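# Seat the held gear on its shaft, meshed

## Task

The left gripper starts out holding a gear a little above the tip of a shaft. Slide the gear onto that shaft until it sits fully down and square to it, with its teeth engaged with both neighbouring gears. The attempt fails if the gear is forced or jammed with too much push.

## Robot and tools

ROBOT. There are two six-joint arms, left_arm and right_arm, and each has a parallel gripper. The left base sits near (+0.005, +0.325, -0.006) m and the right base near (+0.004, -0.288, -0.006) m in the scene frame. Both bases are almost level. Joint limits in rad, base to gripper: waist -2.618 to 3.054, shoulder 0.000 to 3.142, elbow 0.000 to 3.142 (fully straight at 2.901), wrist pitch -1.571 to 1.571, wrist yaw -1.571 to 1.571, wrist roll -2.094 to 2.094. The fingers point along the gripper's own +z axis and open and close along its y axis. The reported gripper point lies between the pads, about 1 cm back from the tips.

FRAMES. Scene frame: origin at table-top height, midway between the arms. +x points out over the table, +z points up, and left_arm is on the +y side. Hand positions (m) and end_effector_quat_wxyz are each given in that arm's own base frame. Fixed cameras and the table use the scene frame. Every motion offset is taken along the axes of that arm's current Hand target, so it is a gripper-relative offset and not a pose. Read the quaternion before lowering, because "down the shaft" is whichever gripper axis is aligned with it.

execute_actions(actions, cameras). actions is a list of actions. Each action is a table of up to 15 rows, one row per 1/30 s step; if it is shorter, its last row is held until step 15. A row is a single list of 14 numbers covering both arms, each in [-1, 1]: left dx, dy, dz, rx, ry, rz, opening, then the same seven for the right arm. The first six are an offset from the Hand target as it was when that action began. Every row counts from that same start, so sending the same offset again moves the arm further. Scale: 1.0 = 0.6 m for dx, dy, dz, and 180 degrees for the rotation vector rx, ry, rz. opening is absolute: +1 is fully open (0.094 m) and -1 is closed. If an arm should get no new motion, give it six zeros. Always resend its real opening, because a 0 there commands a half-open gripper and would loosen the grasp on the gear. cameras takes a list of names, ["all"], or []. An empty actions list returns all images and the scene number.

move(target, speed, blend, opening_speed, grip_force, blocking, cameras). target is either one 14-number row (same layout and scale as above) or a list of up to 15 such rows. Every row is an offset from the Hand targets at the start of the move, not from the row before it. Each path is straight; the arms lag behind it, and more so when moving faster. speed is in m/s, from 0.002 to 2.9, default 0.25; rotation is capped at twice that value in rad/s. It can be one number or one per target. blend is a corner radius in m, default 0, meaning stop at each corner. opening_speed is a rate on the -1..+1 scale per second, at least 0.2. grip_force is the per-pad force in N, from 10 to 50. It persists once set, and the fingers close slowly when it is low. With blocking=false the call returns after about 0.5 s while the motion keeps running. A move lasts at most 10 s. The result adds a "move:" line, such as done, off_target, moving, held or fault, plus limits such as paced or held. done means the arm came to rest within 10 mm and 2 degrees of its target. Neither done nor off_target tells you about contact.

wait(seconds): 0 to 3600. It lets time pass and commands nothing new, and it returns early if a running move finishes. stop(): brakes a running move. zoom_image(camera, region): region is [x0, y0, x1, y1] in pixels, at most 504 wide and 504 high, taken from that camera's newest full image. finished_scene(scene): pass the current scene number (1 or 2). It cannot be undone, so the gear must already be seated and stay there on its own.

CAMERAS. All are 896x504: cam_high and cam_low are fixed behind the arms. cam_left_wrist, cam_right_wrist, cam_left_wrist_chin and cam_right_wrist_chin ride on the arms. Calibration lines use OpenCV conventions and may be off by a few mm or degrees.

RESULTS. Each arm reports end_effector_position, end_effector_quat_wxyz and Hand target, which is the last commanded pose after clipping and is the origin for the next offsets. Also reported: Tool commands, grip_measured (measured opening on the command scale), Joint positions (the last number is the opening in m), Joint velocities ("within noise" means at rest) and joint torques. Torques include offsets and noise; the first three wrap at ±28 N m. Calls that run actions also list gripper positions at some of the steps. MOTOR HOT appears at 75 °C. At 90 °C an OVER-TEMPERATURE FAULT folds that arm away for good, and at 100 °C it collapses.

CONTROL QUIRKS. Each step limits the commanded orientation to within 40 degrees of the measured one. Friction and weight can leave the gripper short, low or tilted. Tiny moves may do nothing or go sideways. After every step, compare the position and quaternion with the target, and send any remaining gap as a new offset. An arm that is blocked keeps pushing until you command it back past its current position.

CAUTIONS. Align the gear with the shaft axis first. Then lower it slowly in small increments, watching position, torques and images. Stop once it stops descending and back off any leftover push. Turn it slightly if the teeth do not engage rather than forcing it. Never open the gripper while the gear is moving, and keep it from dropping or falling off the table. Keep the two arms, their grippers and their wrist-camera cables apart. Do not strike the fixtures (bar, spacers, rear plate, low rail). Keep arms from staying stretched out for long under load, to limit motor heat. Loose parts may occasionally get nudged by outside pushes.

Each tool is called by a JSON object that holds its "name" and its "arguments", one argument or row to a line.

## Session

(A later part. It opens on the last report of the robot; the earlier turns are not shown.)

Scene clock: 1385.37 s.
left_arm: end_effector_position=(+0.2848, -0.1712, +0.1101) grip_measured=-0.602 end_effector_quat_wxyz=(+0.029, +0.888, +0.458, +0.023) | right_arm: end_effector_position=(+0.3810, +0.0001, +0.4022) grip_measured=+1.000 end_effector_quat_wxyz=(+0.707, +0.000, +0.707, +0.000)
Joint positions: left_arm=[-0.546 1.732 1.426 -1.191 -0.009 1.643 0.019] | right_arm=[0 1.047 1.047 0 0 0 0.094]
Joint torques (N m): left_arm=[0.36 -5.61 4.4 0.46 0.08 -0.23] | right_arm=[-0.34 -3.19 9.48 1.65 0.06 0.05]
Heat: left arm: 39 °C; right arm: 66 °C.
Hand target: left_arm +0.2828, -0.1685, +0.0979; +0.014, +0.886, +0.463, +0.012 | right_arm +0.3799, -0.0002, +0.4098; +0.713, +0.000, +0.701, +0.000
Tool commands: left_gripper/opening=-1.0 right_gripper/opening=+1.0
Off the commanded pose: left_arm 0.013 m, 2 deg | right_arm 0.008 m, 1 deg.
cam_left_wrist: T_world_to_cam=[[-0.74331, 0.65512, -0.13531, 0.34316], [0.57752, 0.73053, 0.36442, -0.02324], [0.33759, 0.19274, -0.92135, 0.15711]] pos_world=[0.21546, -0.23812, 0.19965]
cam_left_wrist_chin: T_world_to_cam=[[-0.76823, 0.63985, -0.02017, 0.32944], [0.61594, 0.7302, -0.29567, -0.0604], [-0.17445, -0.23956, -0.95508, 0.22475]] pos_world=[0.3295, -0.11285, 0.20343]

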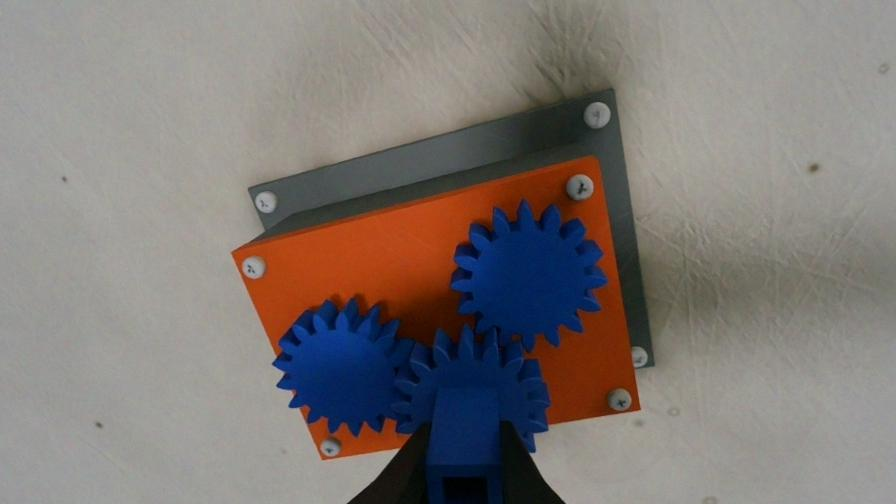

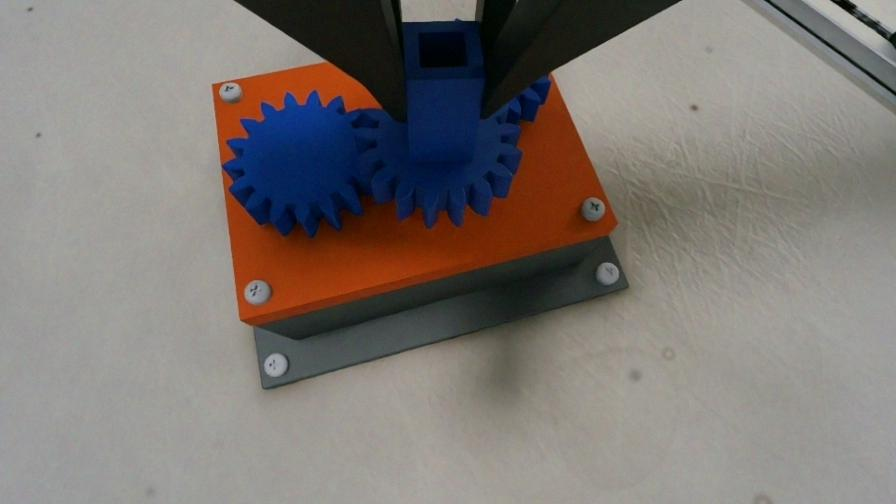

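{"name": "move", "arguments": {
  "target": [
    [0.006,0.002,-0.012,-0.004,0,0,-1,0,0,0,0,0,0,1],
    [0.006,0.002,-0.001,-0.005,0,0,-1,0,0,0,0,0,0,1]
  ],
  "speed": 0.025,
  "cameras": ["cam_low","cam_left_wrist"]
}}

{"name": "zoom_image", "arguments": {
  "camera": "cam_low",
  "region": [400, 265, 450, 303]
}}

{"name": "zoom_image", "arguments": {
  "camera": "cam_left_wrist",
  "region": [350, 270, 570, 435]
}}

Scene clock: 1412.47 s.
left_arm: end_effector_position=(+0.2858, -0.1695, +0.1101) grip_measured=-0.602 end_effector_quat_wxyz=(+0.030, +0.886, +0.462, +0.020) | right_arm: end_effector_position=(+0.3810, +0.0001, +0.4022) grip_measured=+1.000 end_effector_quat_wxyz=(+0.707, +0.000, +0.707, +0.000)
Joint positions: left_arm=[-0.537 1.732 1.426 -1.191 -0.003 1.643 0.019] | right_arm=[0 1.047 1.047 0 0 0 0.094]
Joint torques (N m): left_arm=[0.54 -6.38 3.67 0.59 0.04 -0.1] | right_arm=[-0.29 -3.15 9.46 1.65 0.07 0.05]
Heat: left arm: 38 °C; right arm: 66 °C.
Hand target: left_arm +0.2859, -0.1663, +0.0985; +0.021, +0.886, +0.463, +0.015 | right_arm +0.3799, -0.0002, +0.4098; +0.713, +0.000, +0.701, +0.000
Off the commanded pose: left_arm 0.012 m, 1 deg | right_arm 0.008 m, 1 deg.
move: off_target (left_arm)
cam_left_wrist: T_world_to_cam=[[-0.74944, 0.64788, -0.13634, 0.34343], [0.57225, 0.73745, 0.35875, -0.02179], [0.33297, 0.19084, -0.92342, 0.15768]] pos_world=[0.21735, -0.23652, 0.20025]

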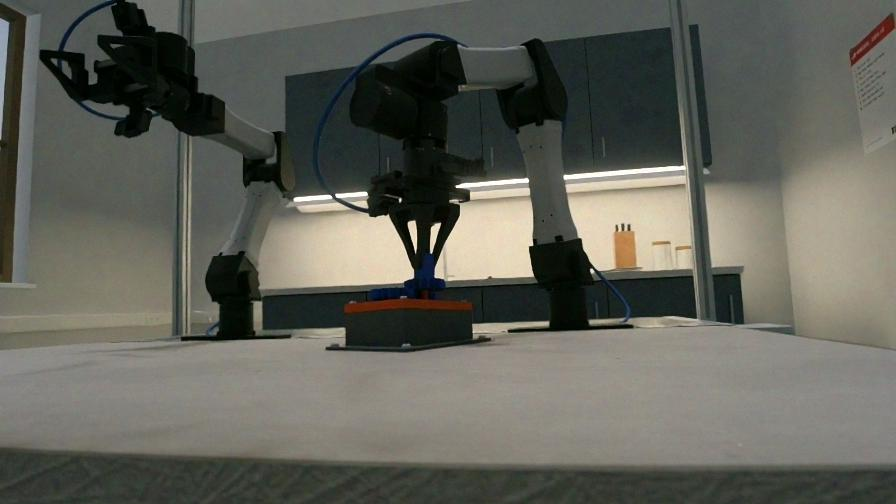

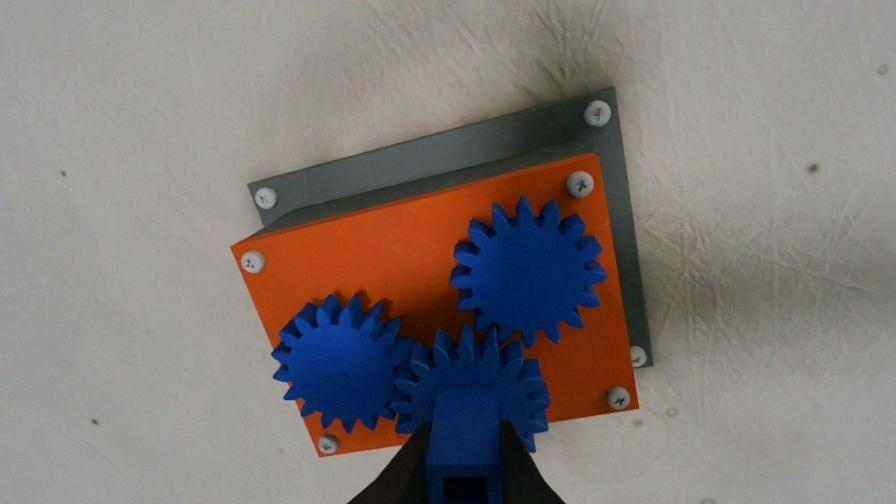

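Scaled by 10.080 from the camera's image (finer frame: 1280x720).

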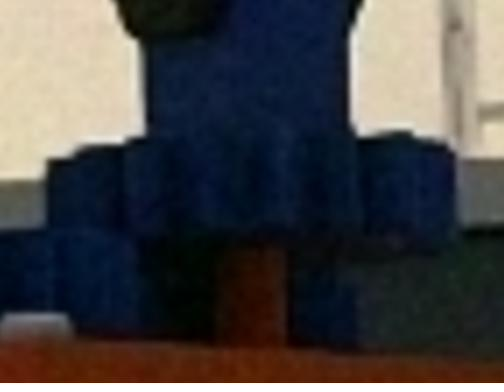

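Scaled by 2.291 from the camera's image (finer frame: 1280x720).

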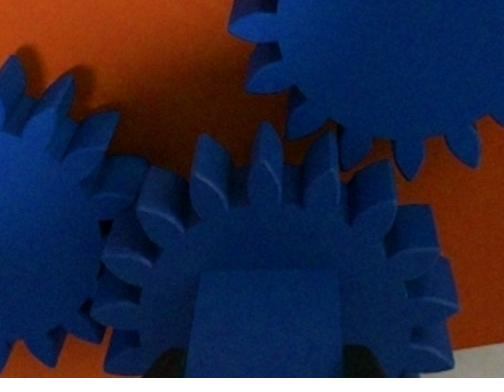

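{"name": "move", "arguments": {
  "target": [
    [0,0.002,-0.027,-0.002,0,0,-1,0,0,0,0,0,0,1],
    [0,0.002,-0.027,-0.002,0,-0.014,-1,0,0,0,0,0,0,1],
    [0,0.001,-0.002,-0.002,0,-0.014,-1,0,0,0,0,0,0,1]
  ],
  "speed": 0.03,
  "cameras": ["cam_low","cam_left_wrist"]
}}

{"name": "zoom_image", "arguments": {
  "camera": "cam_low",
  "region": [400, 265, 450, 303]
}}

{"name": "zoom_image", "arguments": {
  "camera": "cam_left_wrist",
  "region": [350, 270, 570, 435]
}}

Scene clock: 1426.90 s.
left_arm: end_effector_position=(+0.2853, -0.1693, +0.1099) grip_measured=-0.602 end_effector_quat_wxyz=(+0.030, +0.879, +0.475, +0.019) | right_arm: end_effector_position=(+0.3810, +0.0001, +0.4022) grip_measured=+1.000 end_effector_quat_wxyz=(+0.707, +0.000, +0.707, +0.000)
Joint positions: left_arm=[-0.537 1.732 1.426 -1.193 -0.002 1.614 0.019] | right_arm=[0 1.047 1.047 0 0 0 0.094]
Joint torques (N m): left_arm=[0.54 -6.74 3.63 0.63 0.02 -0.24] | right_arm=[-0.32 -3.12 9.48 1.63 0.06 0.04]
Heat: left arm: 38 °C; right arm: 66 °C.
Hand target: left_arm +0.2862, -0.1665, +0.0997; +0.024, +0.876, +0.482, +0.016 | right_arm +0.3799, -0.0002, +0.4098; +0.713, +0.000, +0.701, +0.000
Off the commanded pose: left_arm 0.011 m, 1 deg | right_arm 0.008 m, 1 deg.
move: off_target (left_arm)
cam_left_wrist: T_world_to_cam=[[-0.76802, 0.62612, -0.13465, 0.3443], [0.5521, 0.75384, 0.35625, -0.01275], [0.32456, 0.19927, -0.92464, 0.16163]] pos_world=[0.21901, -0.23817, 0.20035]

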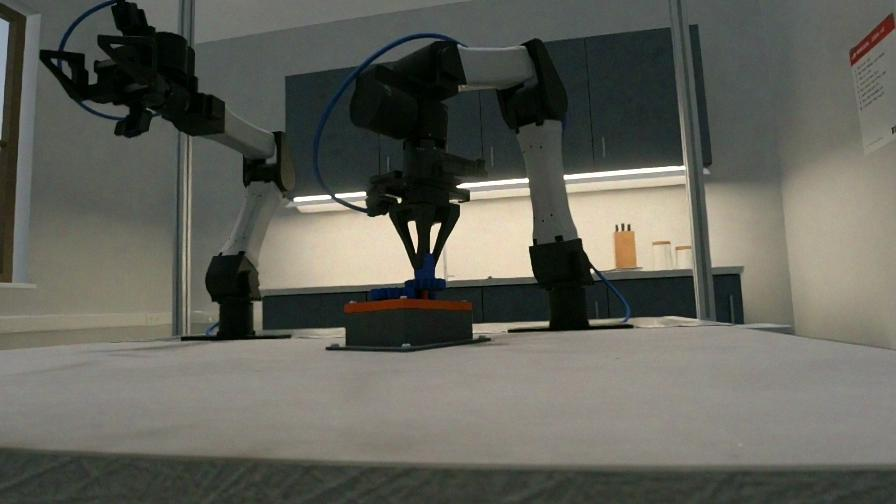

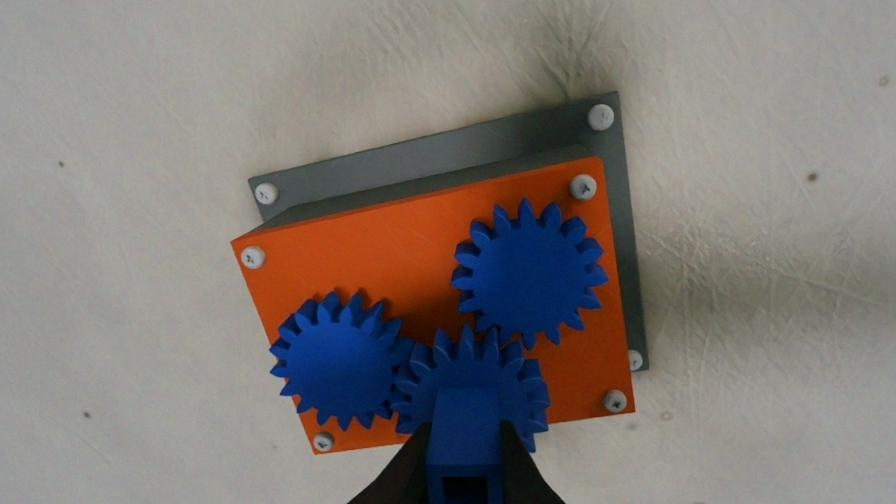

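Scaled by 10.080 from the camera's image (finer frame: 1280x720).

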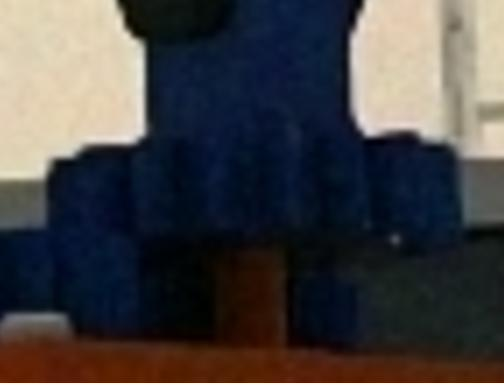

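Scaled by 2.291 from the camera's image (finer frame: 1280x720).

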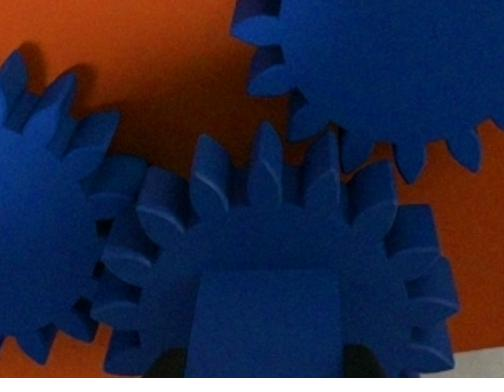

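{"name": "move", "arguments": {
  "target": [
    [0,0,0.007,0.003,0,0.012,-1,0,0,0,0,0,0,1],
    [0,0,0.010,0.003,0,-0.018,-1,0,0,0,0,0,0,1],
    [0.002,0.002,0.010,0.002,0,0.010,-1,0,0,0,0,0,0,1],
    [0.002,-0.002,0.010,0.004,0,-0.010,-1,0,0,0,0,0,0,1]
  ],
  "speed": 0.04,
  "blend": 0.0005,
  "cameras": ["cam_low","cam_left_wrist"]
}}

{"name": "zoom_image", "arguments": {
  "camera": "cam_low",
  "region": [400, 265, 450, 303]
}}

{"name": "zoom_image", "arguments": {
  "camera": "cam_left_wrist",
  "region": [350, 270, 570, 435]
}}

Scene clock: 1447.30 s.
left_arm: end_effector_position=(+0.2853, -0.1697, +0.1094) grip_measured=-0.602 end_effector_quat_wxyz=(+0.032, +0.873, +0.487, +0.016) | right_arm: end_effector_position=(+0.3810, +0.0001, +0.4022) grip_measured=+1.000 end_effector_quat_wxyz=(+0.707, +0.000, +0.707, +0.000)
Joint positions: left_arm=[-0.534 1.732 1.424 -1.19 0.006 1.59 0.019] | right_arm=[0 1.047 1.047 0 0 0 0.094]
Joint torques (N m): left_arm=[0.58 -5.93 2.97 0.67 -0.06 -0.31] | right_arm=[-0.32 -3.17 9.44 1.66 0.05 0.04]
Heat: left arm: 38 °C; right arm: 66 °C.
Hand target: left_arm +0.2863, -0.1651, +0.0937; +0.019, +0.868, +0.496, +0.013 | right_arm +0.3799, -0.0002, +0.4098; +0.713, +0.000, +0.701, +0.000
Off the commanded pose: left_arm 0.016 m, 2 deg | right_arm 0.008 m, 1 deg.
move: off_target (left_arm)
cam_left_wrist: T_world_to_cam=[[-0.78503, 0.60411, -0.13703, 0.34589], [0.53308, 0.77151, 0.34727, -0.00285], [0.31551, 0.19957, -0.9277, 0.16412]] pos_world=[0.22127, -0.23951, 0.20064]

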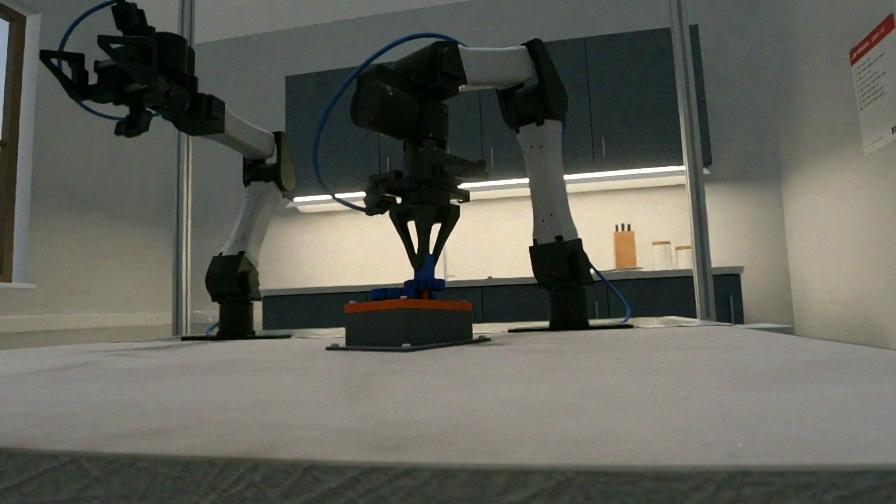

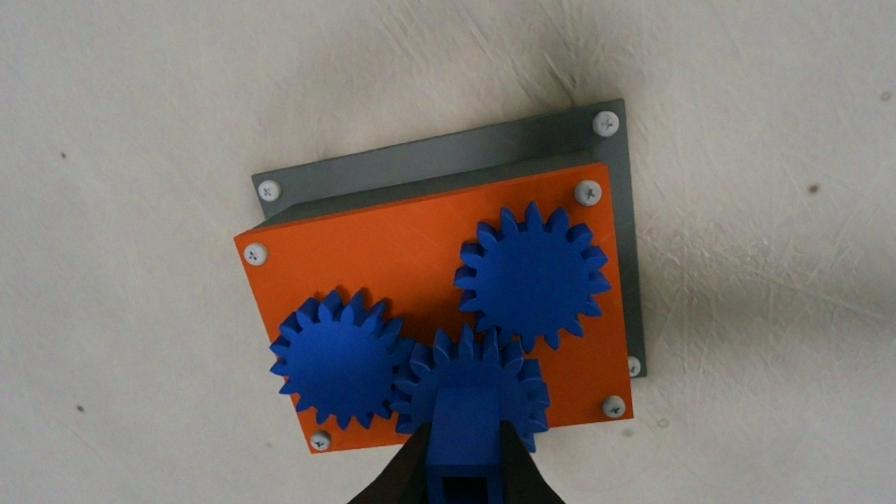

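Scaled by 10.080 from the camera's image (finer frame: 1280x720).

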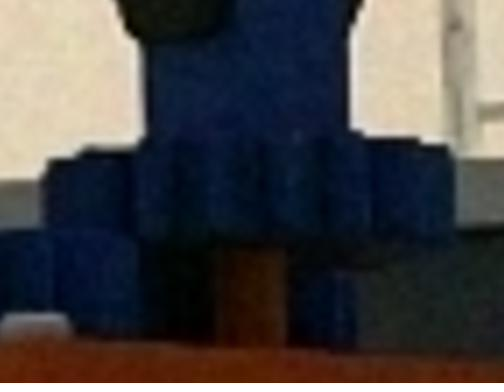

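Scaled by 2.291 from the camera's image (finer frame: 1280x720).

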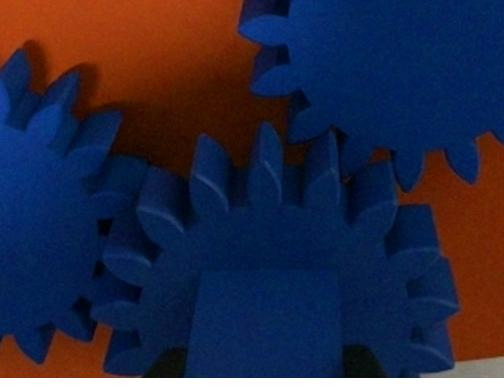

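{"name": "move", "arguments": {
  "target": [0,-0.002,-0.040,-0.004,0,0.004,-1,0,0,0,0,0,0,1],
  "speed": 0.04
}}

Scene clock: 1458.00 s.
left_arm: end_effector_position=(+0.2849, -0.1692, +0.1106) grip_measured=-0.602 end_effector_quat_wxyz=(+0.032, +0.872, +0.487, +0.015) | right_arm: end_effector_position=(+0.3810, +0.0001, +0.4022) grip_measured=+1.000 end_effector_quat_wxyz=(+0.707, +0.000, +0.707, +0.000)
Joint positions: left_arm=[-0.533 1.731 1.427 -1.196 0.006 1.59 0.019] | right_arm=[0 1.047 1.047 0 0 0 0.094]
Joint torques (N m): left_arm=[0.58 -8.06 7.51 0.07 -0.06 -0.16] | right_arm=[-0.32 -3.22 9.48 1.64 0.04 0.05]
Heat: left arm: 38 °C; right arm: 66 °C.
Hand target: left_arm +0.2842, -0.1639, +0.1176; +0.024, +0.871, +0.490, +0.016 | right_arm +0.3799, -0.0002, +0.4098; +0.713, +0.000, +0.701, +0.000
Off the commanded pose: left_arm 0.009 m, 1 deg | right_arm 0.008 m, 1 deg.
move: done

{"name": "move", "arguments": {
  "target": [
    [-0.005,0.002,-0.006,-0.003,0,0,-1,0,0,0,0,0,0,1],
    [-0.005,0.002,-0.006,-0.003,0,-0.010,-1,0,0,0,0,0,0,1]
  ],
  "speed": 0.03,
  "cameras": ["cam_low","cam_left_wrist"]
}}

{"name": "zoom_image", "arguments": {
  "camera": "cam_low",
  "region": [400, 265, 450, 303]
}}

{"name": "zoom_image", "arguments": {
  "camera": "cam_left_wrist",
  "region": [350, 270, 570, 435]
}}

Scene clock: 1466.93 s.
left_arm: end_effector_position=(+0.2850, -0.1692, +0.1115) grip_measured=-0.602 end_effector_quat_wxyz=(+0.032, +0.865, +0.501, +0.015) | right_arm: end_effector_position=(+0.3810, +0.0001, +0.4022) grip_measured=+1.000 end_effector_quat_wxyz=(+0.707, +0.000, +0.707, +0.000)
Joint positions: left_arm=[-0.533 1.731 1.431 -1.2 0.006 1.559 0.019] | right_arm=[0 1.047 1.047 0 0 0 0.094]
Joint torques (N m): left_arm=[-0.25 -8.61 7.9 0.07 -0.05 -0.24] | right_arm=[-0.25 -3.22 9.47 1.66 0.04 0.05]
Heat: left arm: 38 °C; right arm: 66 °C.
Hand target: left_arm +0.2835, -0.1671, +0.1213; +0.029, +0.863, +0.504, +0.018 | right_arm +0.3799, -0.0002, +0.4098; +0.713, +0.000, +0.701, +0.000
Off the commanded pose: left_arm 0.010 m, 1 deg | right_arm 0.008 m, 1 deg.
move: done
cam_left_wrist: T_world_to_cam=[[-0.80434, 0.5785, -0.13556, 0.34663], [0.509, 0.78856, 0.34509, 0.00622], [0.30653, 0.20857, -0.92873, 0.17035]] pos_world=[0.22343, -0.24096, 0.20305]

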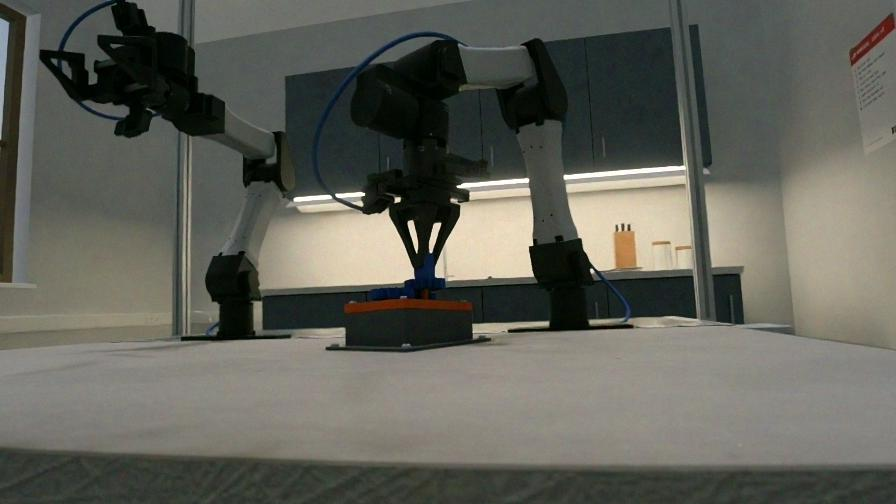

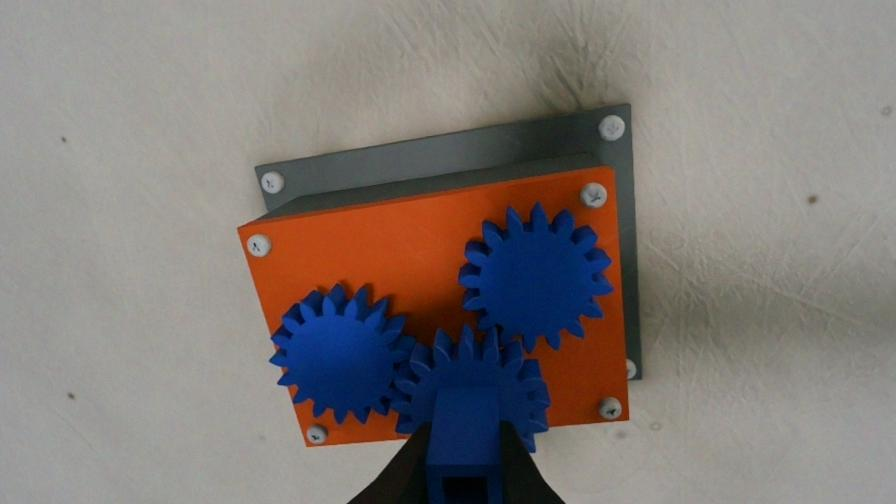

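Scaled by 10.080 from the camera's image (finer frame: 1280x720).

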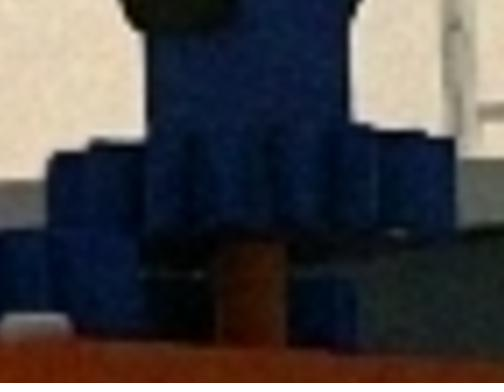

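Scaled by 2.291 from the camera's image (finer frame: 1280x720).

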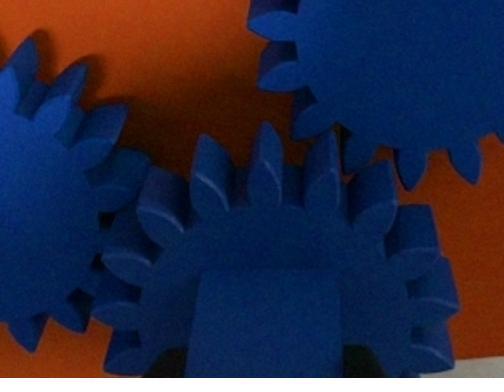

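{"name": "zoom_image", "arguments": {
  "camera": "cam_left_wrist",
  "region": [370, 325, 450, 435]
}}

{"name": "zoom_image", "arguments": {
  "camera": "cam_left_wrist",
  "region": [465, 305, 545, 365]
}}

Scaled by 4.582 from the camera's image (finer frame: 1280x720).

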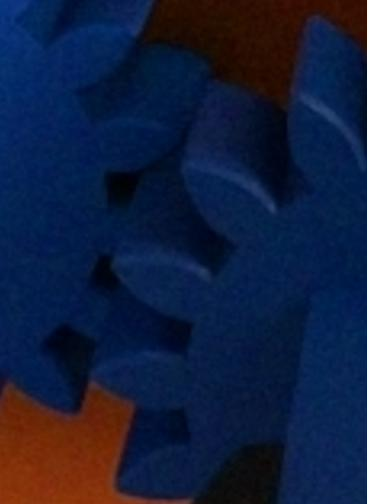

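Scaled by 6.300 from the camera's image (finer frame: 1280x720).

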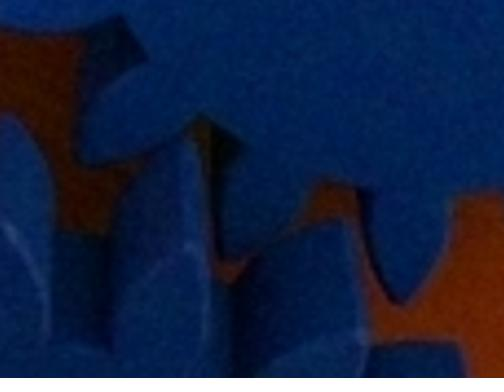

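{"name": "move", "arguments": {
  "target": [
    [0,0,0.0,0,0,0.010,-1,0,0,0,0,0,0,1],
    [0,0,0.026,0.003,0,0.010,-1,0,0,0,0,0,0,1]
  ],
  "speed": 0.025,
  "cameras": ["cam_low","cam_left_wrist"]
}}

{"name": "zoom_image", "arguments": {
  "camera": "cam_low",
  "region": [400, 265, 450, 303]
}}

{"name": "zoom_image", "arguments": {
  "camera": "cam_left_wrist",
  "region": [465, 305, 545, 365]
}}

{"name": "zoom_image", "arguments": {
  "camera": "cam_left_wrist",
  "region": [370, 325, 450, 435]
}}

Scene clock: 1502.07 s.
left_arm: end_effector_position=(+0.2853, -0.1694, +0.1115) grip_measured=-0.602 end_effector_quat_wxyz=(+0.033, +0.868, +0.495, +0.015) | right_arm: end_effector_position=(+0.3810, +0.0001, +0.4022) grip_measured=+1.000 end_effector_quat_wxyz=(+0.707, +0.000, +0.707, +0.000)
Joint positions: left_arm=[-0.533 1.731 1.431 -1.198 0.006 1.572 0.019] | right_arm=[0 1.047 1.047 0 0 0 0.094]
Joint torques (N m): left_arm=[-0.23 -7.23 4.64 0.47 -0.06 -0.07] | right_arm=[-0.39 -3.17 9.48 1.66 0.06 0.05]
Heat: left arm: 40 °C; right arm: 66 °C.
Hand target: left_arm +0.2845, -0.1676, +0.1058; +0.024, +0.871, +0.490, +0.016 | right_arm +0.3799, -0.0002, +0.4098; +0.713, +0.000, +0.701, +0.000
Off the commanded pose: left_arm 0.006 m, 1 deg | right_arm 0.008 m, 1 deg.
move: done
cam_left_wrist: T_world_to_cam=[[-0.7963, 0.58918, -0.137, 0.3467], [0.51885, 0.7817, 0.34602, 0.00213], [0.31096, 0.20445, -0.92817, 0.16827]] pos_world=[0.22264, -0.24034, 0.20294]

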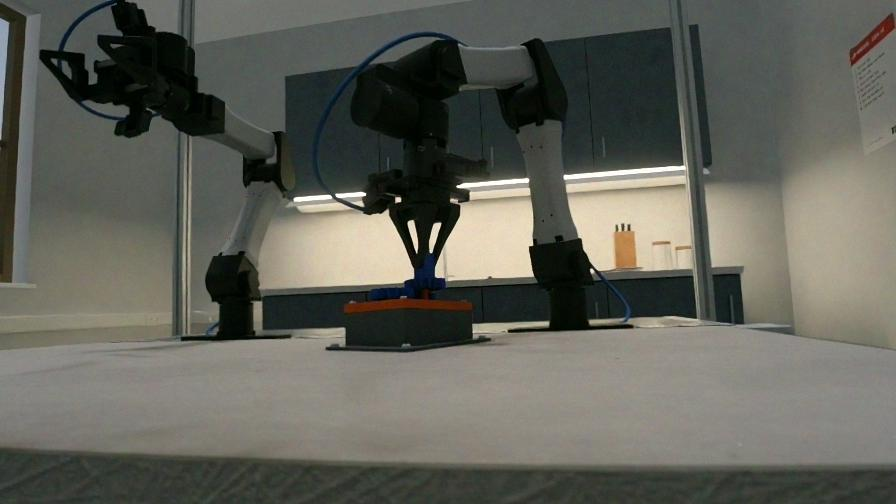

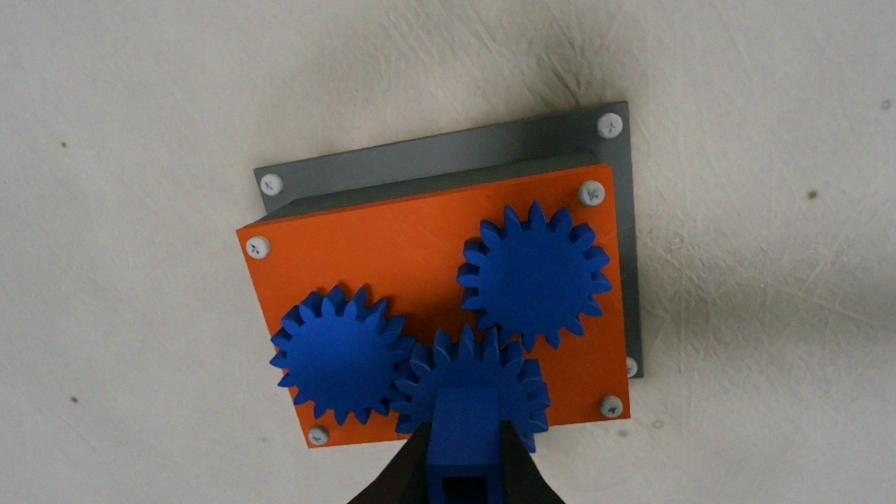

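Scaled by 10.080 from the camera's image (finer frame: 1280x720).

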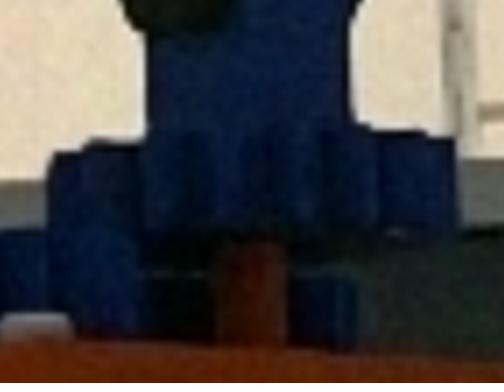

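Scaled by 6.300 from the camera's image (finer frame: 1280x720).

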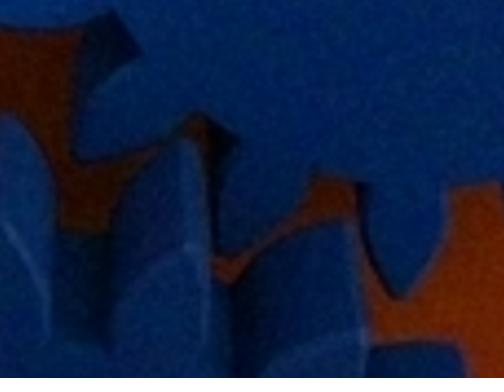

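Scaled by 4.582 from the camera's image (finer frame: 1280x720).

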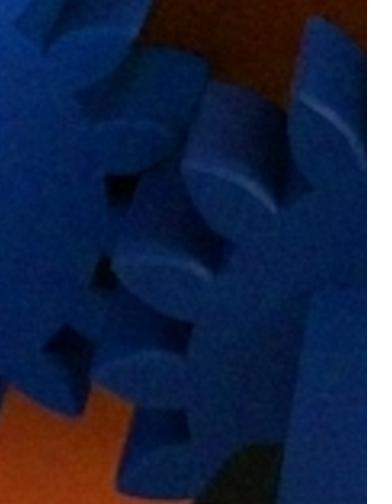

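{"name": "move", "arguments": {
  "target": [0,0,0.012,0.002,0,0.003,-1,0,0,0,0,0,0,1],
  "speed": 0.025,
  "cameras": ["cam_low","cam_left_wrist"]
}}

{"name": "zoom_image", "arguments": {
  "camera": "cam_low",
  "region": [400, 265, 450, 303]
}}

{"name": "zoom_image", "arguments": {
  "camera": "cam_left_wrist",
  "region": [465, 305, 545, 365]
}}

{"name": "zoom_image", "arguments": {
  "camera": "cam_left_wrist",
  "region": [370, 325, 450, 435]
}}

Scene clock: 1511.13 s.
left_arm: end_effector_position=(+0.2857, -0.1697, +0.1046) grip_measured=-0.602 end_effector_quat_wxyz=(+0.031, +0.870, +0.491, +0.014) | right_arm: end_effector_position=(+0.3810, +0.0001, +0.4022) grip_measured=+1.000 end_effector_quat_wxyz=(+0.707, +0.000, +0.707, +0.000)
Joint positions: left_arm=[-0.533 1.739 1.413 -1.177 0.006 1.581 0.019] | right_arm=[0 1.047 1.047 0 0 0 0.094]
Joint torques (N m): left_arm=[-0.21 -7.08 4.66 0.45 -0.07 -0.07] | right_arm=[-0.25 -3.18 9.48 1.65 0.07 0.05]
Heat: left arm: 40 °C; right arm: 66 °C.
Hand target: left_arm +0.2848, -0.1677, +0.0985; +0.021, +0.873, +0.486, +0.015 | right_arm +0.3799, -0.0002, +0.4098; +0.713, +0.000, +0.701, +0.000
Off the commanded pose: left_arm 0.006 m, 1 deg | right_arm 0.008 m, 1 deg.
move: done
cam_left_wrist: T_world_to_cam=[[-0.79159, 0.59653, -0.13244, 0.34566], [0.52692, 0.77612, 0.34639, 0.00123], [0.30942, 0.20442, -0.92869, 0.16227]] pos_world=[0.22276, -0.24033, 0.19605]

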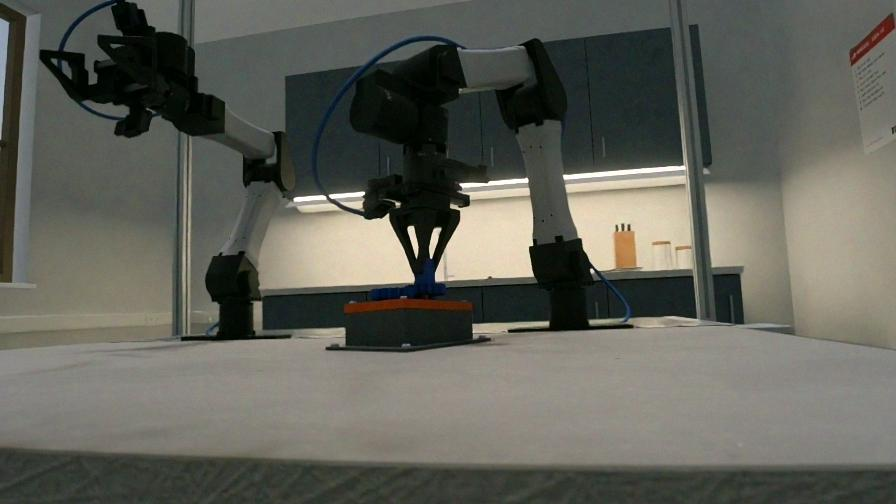

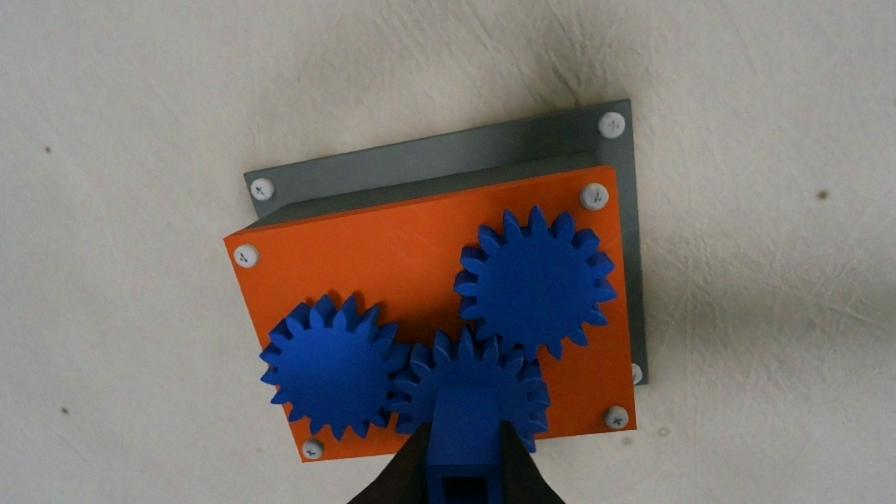

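Scaled by 10.080 from the camera's image (finer frame: 1280x720).

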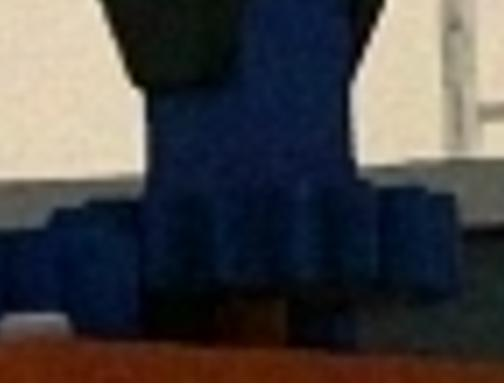

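Scaled by 6.300 from the camera's image (finer frame: 1280x720).

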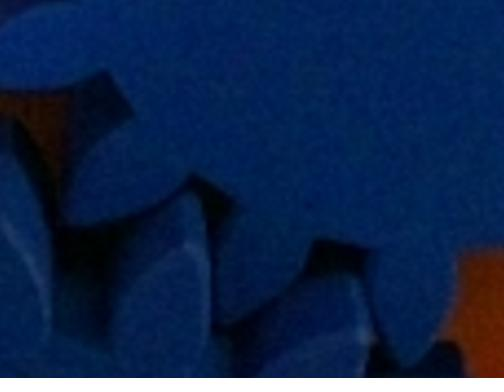

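Scaled by 4.582 from the camera's image (finer frame: 1280x720).

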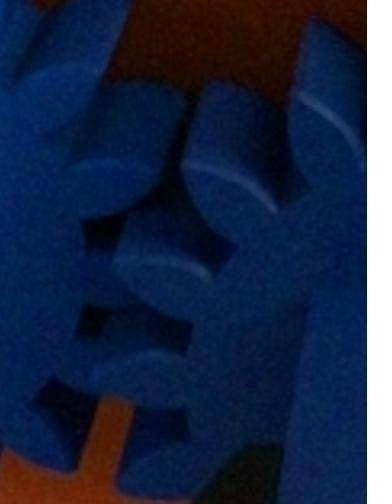

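Meshed, sliding. Continue.

{"name": "move", "arguments": {
  "target": [0,0,0.009,0,0,0,-1,0,0,0,0,0,0,1],
  "speed": 0.025,
  "cameras": ["cam_low"]
}}

{"name": "zoom_image", "arguments": {
  "camera": "cam_low",
  "region": [400, 265, 450, 303]
}}

Scene clock: 1517.70 s.
left_arm: end_effector_position=(+0.2860, -0.1697, +0.1003) grip_measured=-0.602 end_effector_quat_wxyz=(+0.032, +0.871, +0.491, +0.015) | right_arm: end_effector_position=(+0.3810, +0.0001, +0.4022) grip_measured=+1.000 end_effector_quat_wxyz=(+0.707, +0.000, +0.707, +0.000)
Joint positions: left_arm=[-0.533 1.739 1.396 -1.157 0.005 1.582 0.019] | right_arm=[0 1.047 1.047 0 0 0 0.094]
Joint torques (N m): left_arm=[-0.2 -6.76 4.66 0.48 -0.05 -0.07] | right_arm=[-0.34 -3.25 9.47 1.66 0.05 0.04]
Heat: left arm: 40 °C; right arm: 66 °C.
Hand target: left_arm +0.2851, -0.1679, +0.0931; +0.021, +0.873, +0.486, +0.015 | right_arm +0.3799, -0.0002, +0.4098; +0.713, +0.000, +0.701, +0.000
Off the commanded pose: left_arm 0.007 m, 1 deg | right_arm 0.008 m, 1 deg.
move: done

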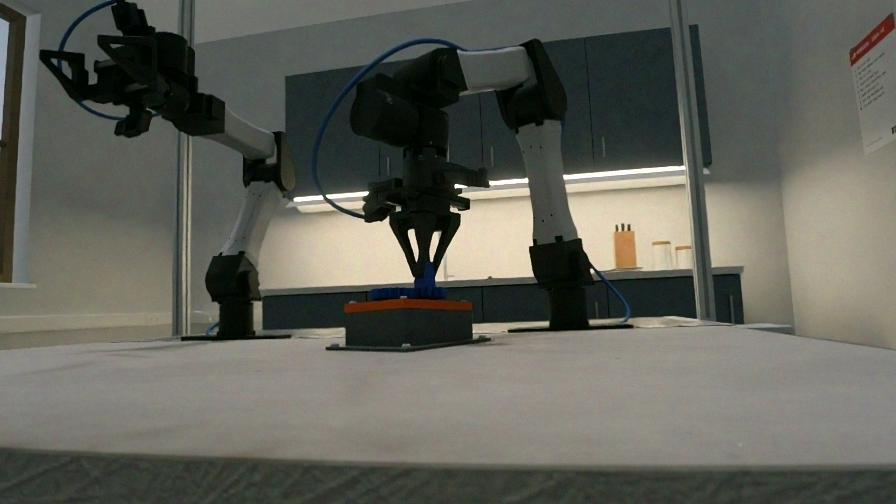

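Scaled by 10.080 from the camera's image (finer frame: 1280x720).

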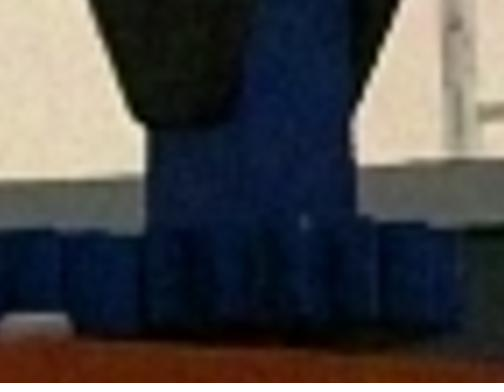

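{"name": "move", "arguments": {
  "target": [0,0,0.006,0,0,0,-1,0,0,0,0,0,0,1],
  "speed": 0.02
}}

{"name": "move", "arguments": {
  "target": [0,0,0.0035,0,0,0,-1,0,0,0,0,0,0,1],
  "speed": 0.02,
  "cameras": ["cam_low"]
}}

{"name": "zoom_image", "arguments": {
  "camera": "cam_low",
  "region": [400, 265, 450, 303]
}}

Scene clock: 1525.07 s.
left_arm: end_effector_position=(+0.2862, -0.1698, +0.0989) grip_measured=-0.602 end_effector_quat_wxyz=(+0.032, +0.871, +0.491, +0.015) | right_arm: end_effector_position=(+0.3810, +0.0001, +0.4022) grip_measured=+1.000 end_effector_quat_wxyz=(+0.707, +0.000, +0.707, +0.000)
Joint positions: left_arm=[-0.533 1.741 1.392 -1.152 0.005 1.582 0.019] | right_arm=[0 1.047 1.047 0 0 0 0.094]
Joint torques (N m): left_arm=[-0.17 -6.67 4.01 0.56 -0.05 -0.08] | right_arm=[-0.29 -3.17 9.44 1.66 0.05 0.02]
Heat: left arm: 40 °C; right arm: 66 °C.
Hand target: left_arm +0.2852, -0.1679, +0.0895; +0.021, +0.873, +0.486, +0.015 | right_arm +0.3799, -0.0002, +0.4098; +0.713, +0.000, +0.701, +0.000
Off the commanded pose: left_arm 0.010 m, 1 deg | right_arm 0.008 m, 1 deg.
move: done

Scene clock: 1525.57 s.
left_arm: end_effector_position=(+0.2862, -0.1698, +0.0986) grip_measured=-0.602 end_effector_quat_wxyz=(+0.032, +0.871, +0.491, +0.015) | right_arm: end_effector_position=(+0.3810, +0.0001, +0.4022) grip_measured=+1.000 end_effector_quat_wxyz=(+0.707, +0.000, +0.707, +0.000)
Joint positions: left_arm=[-0.533 1.741 1.391 -1.151 0.005 1.582 0.019] | right_arm=[0 1.047 1.047 0 0 0 0.094]
Joint torques (N m): left_arm=[-0.18 -6.56 3.59 0.59 -0.06 -0.08] | right_arm=[-0.32 -3.18 9.46 1.65 0.08 0.05]
Heat: left arm: 40 °C; right arm: 66 °C.
Hand target: left_arm +0.2853, -0.1679, +0.0874; +0.021, +0.873, +0.486, +0.015 | right_arm +0.3799, -0.0002, +0.4098; +0.713, +0.000, +0.701, +0.000
Off the commanded pose: left_arm 0.011 m, 1 deg | right_arm 0.008 m, 1 deg.
move: off_target (left_arm)

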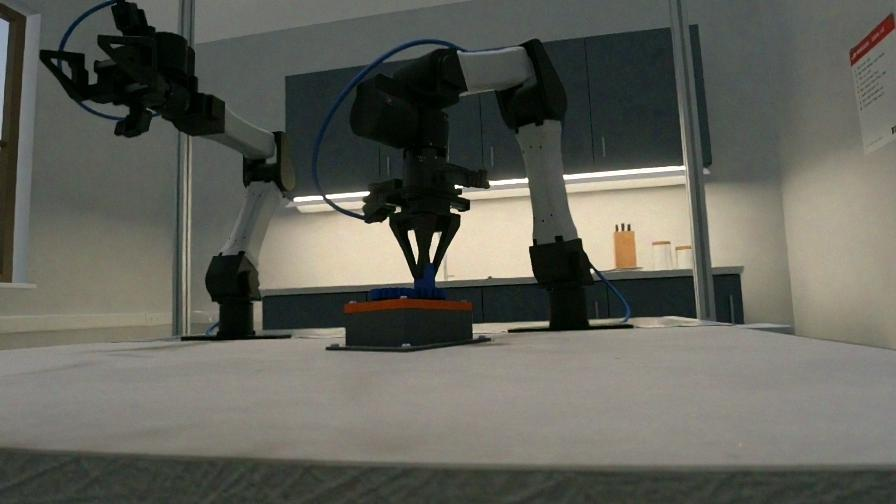

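Scaled by 10.080 from the camera's image (finer frame: 1280x720).

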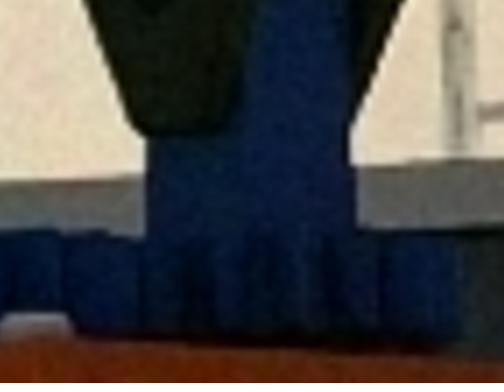

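Seated. Release.

{"name": "move", "arguments": {
  "target": [
    [0,0,-0.010,0,0,0,-0.1,0,0,0,0,0,0,1],
    [0,0,-0.14,0,0,0,-0.1,0,0,0,0,0,0,1]
  ],
  "speed": 0.08,
  "opening_speed": 0.6,
  "cameras": ["cam_low","cam_left_wrist"]
}}

{"name": "zoom_image", "arguments": {
  "camera": "cam_low",
  "region": [380, 250, 480, 325]
}}

Scene clock: 1534.80 s.
left_arm: end_effector_position=(+0.2793, -0.1656, +0.1639) grip_measured=-0.103 end_effector_quat_wxyz=(+0.018, +0.871, +0.491, +0.008) | right_arm: end_effector_position=(+0.3810, +0.0001, +0.4022) grip_measured=+1.000 end_effector_quat_wxyz=(+0.707, +0.000, +0.707, +0.000)
Joint positions: left_arm=[-0.533 1.744 1.655 -1.442 0.004 1.582 0.042] | right_arm=[0 1.047 1.047 0 0 0 0.094]
Joint torques (N m): left_arm=[-0.31 -7.75 7.83 0.23 -0.04 -0.08] | right_arm=[-0.24 -3.15 9.5 1.66 0.04 0.04]
Heat: left arm: 40 °C; right arm: 66 °C.
Hand target: left_arm +0.2814, -0.1661, +0.1713; +0.021, +0.873, +0.486, +0.015 | right_arm +0.3799, -0.0002, +0.4098; +0.713, +0.000, +0.701, +0.000
Off the commanded pose: left_arm 0.008 m, 1 deg | right_arm 0.008 m, 1 deg.
move: done
cam_left_wrist: T_world_to_cam=[[-0.79367, 0.59918, -0.10521, 0.34255], [0.53565, 0.77027, 0.34607, -0.02247], [0.2884, 0.21831, -0.93229, 0.22718]] pos_world=[0.21839, -0.23754, 0.25562]

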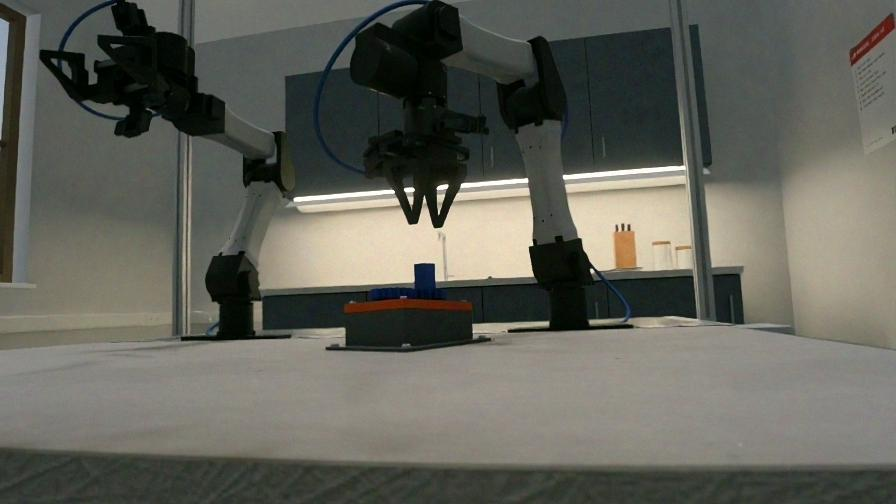

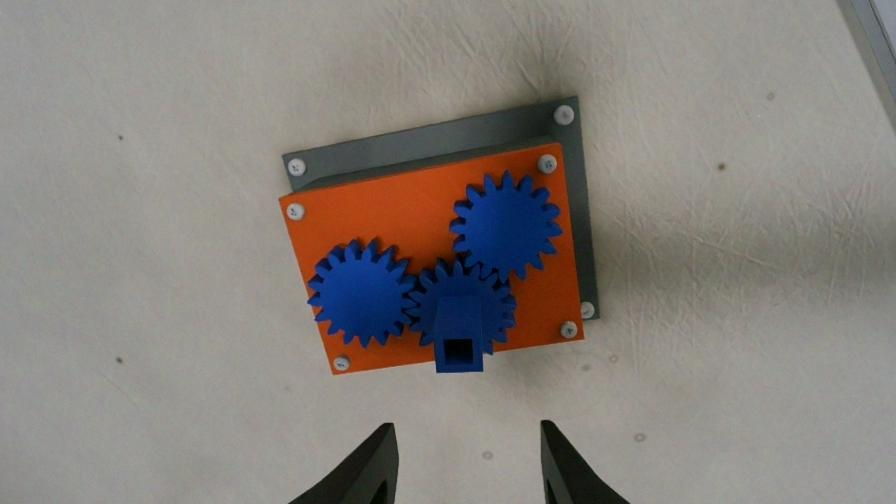

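Scaled by 5.040 from the camera's image (finer frame: 1280x720).

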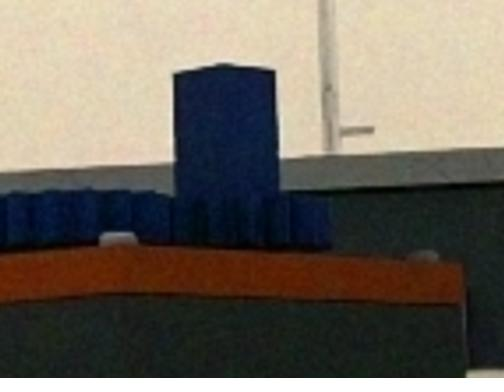

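{"name": "finished_scene", "arguments": {
  "scene": 2
}}

The scene is finished: the task was done.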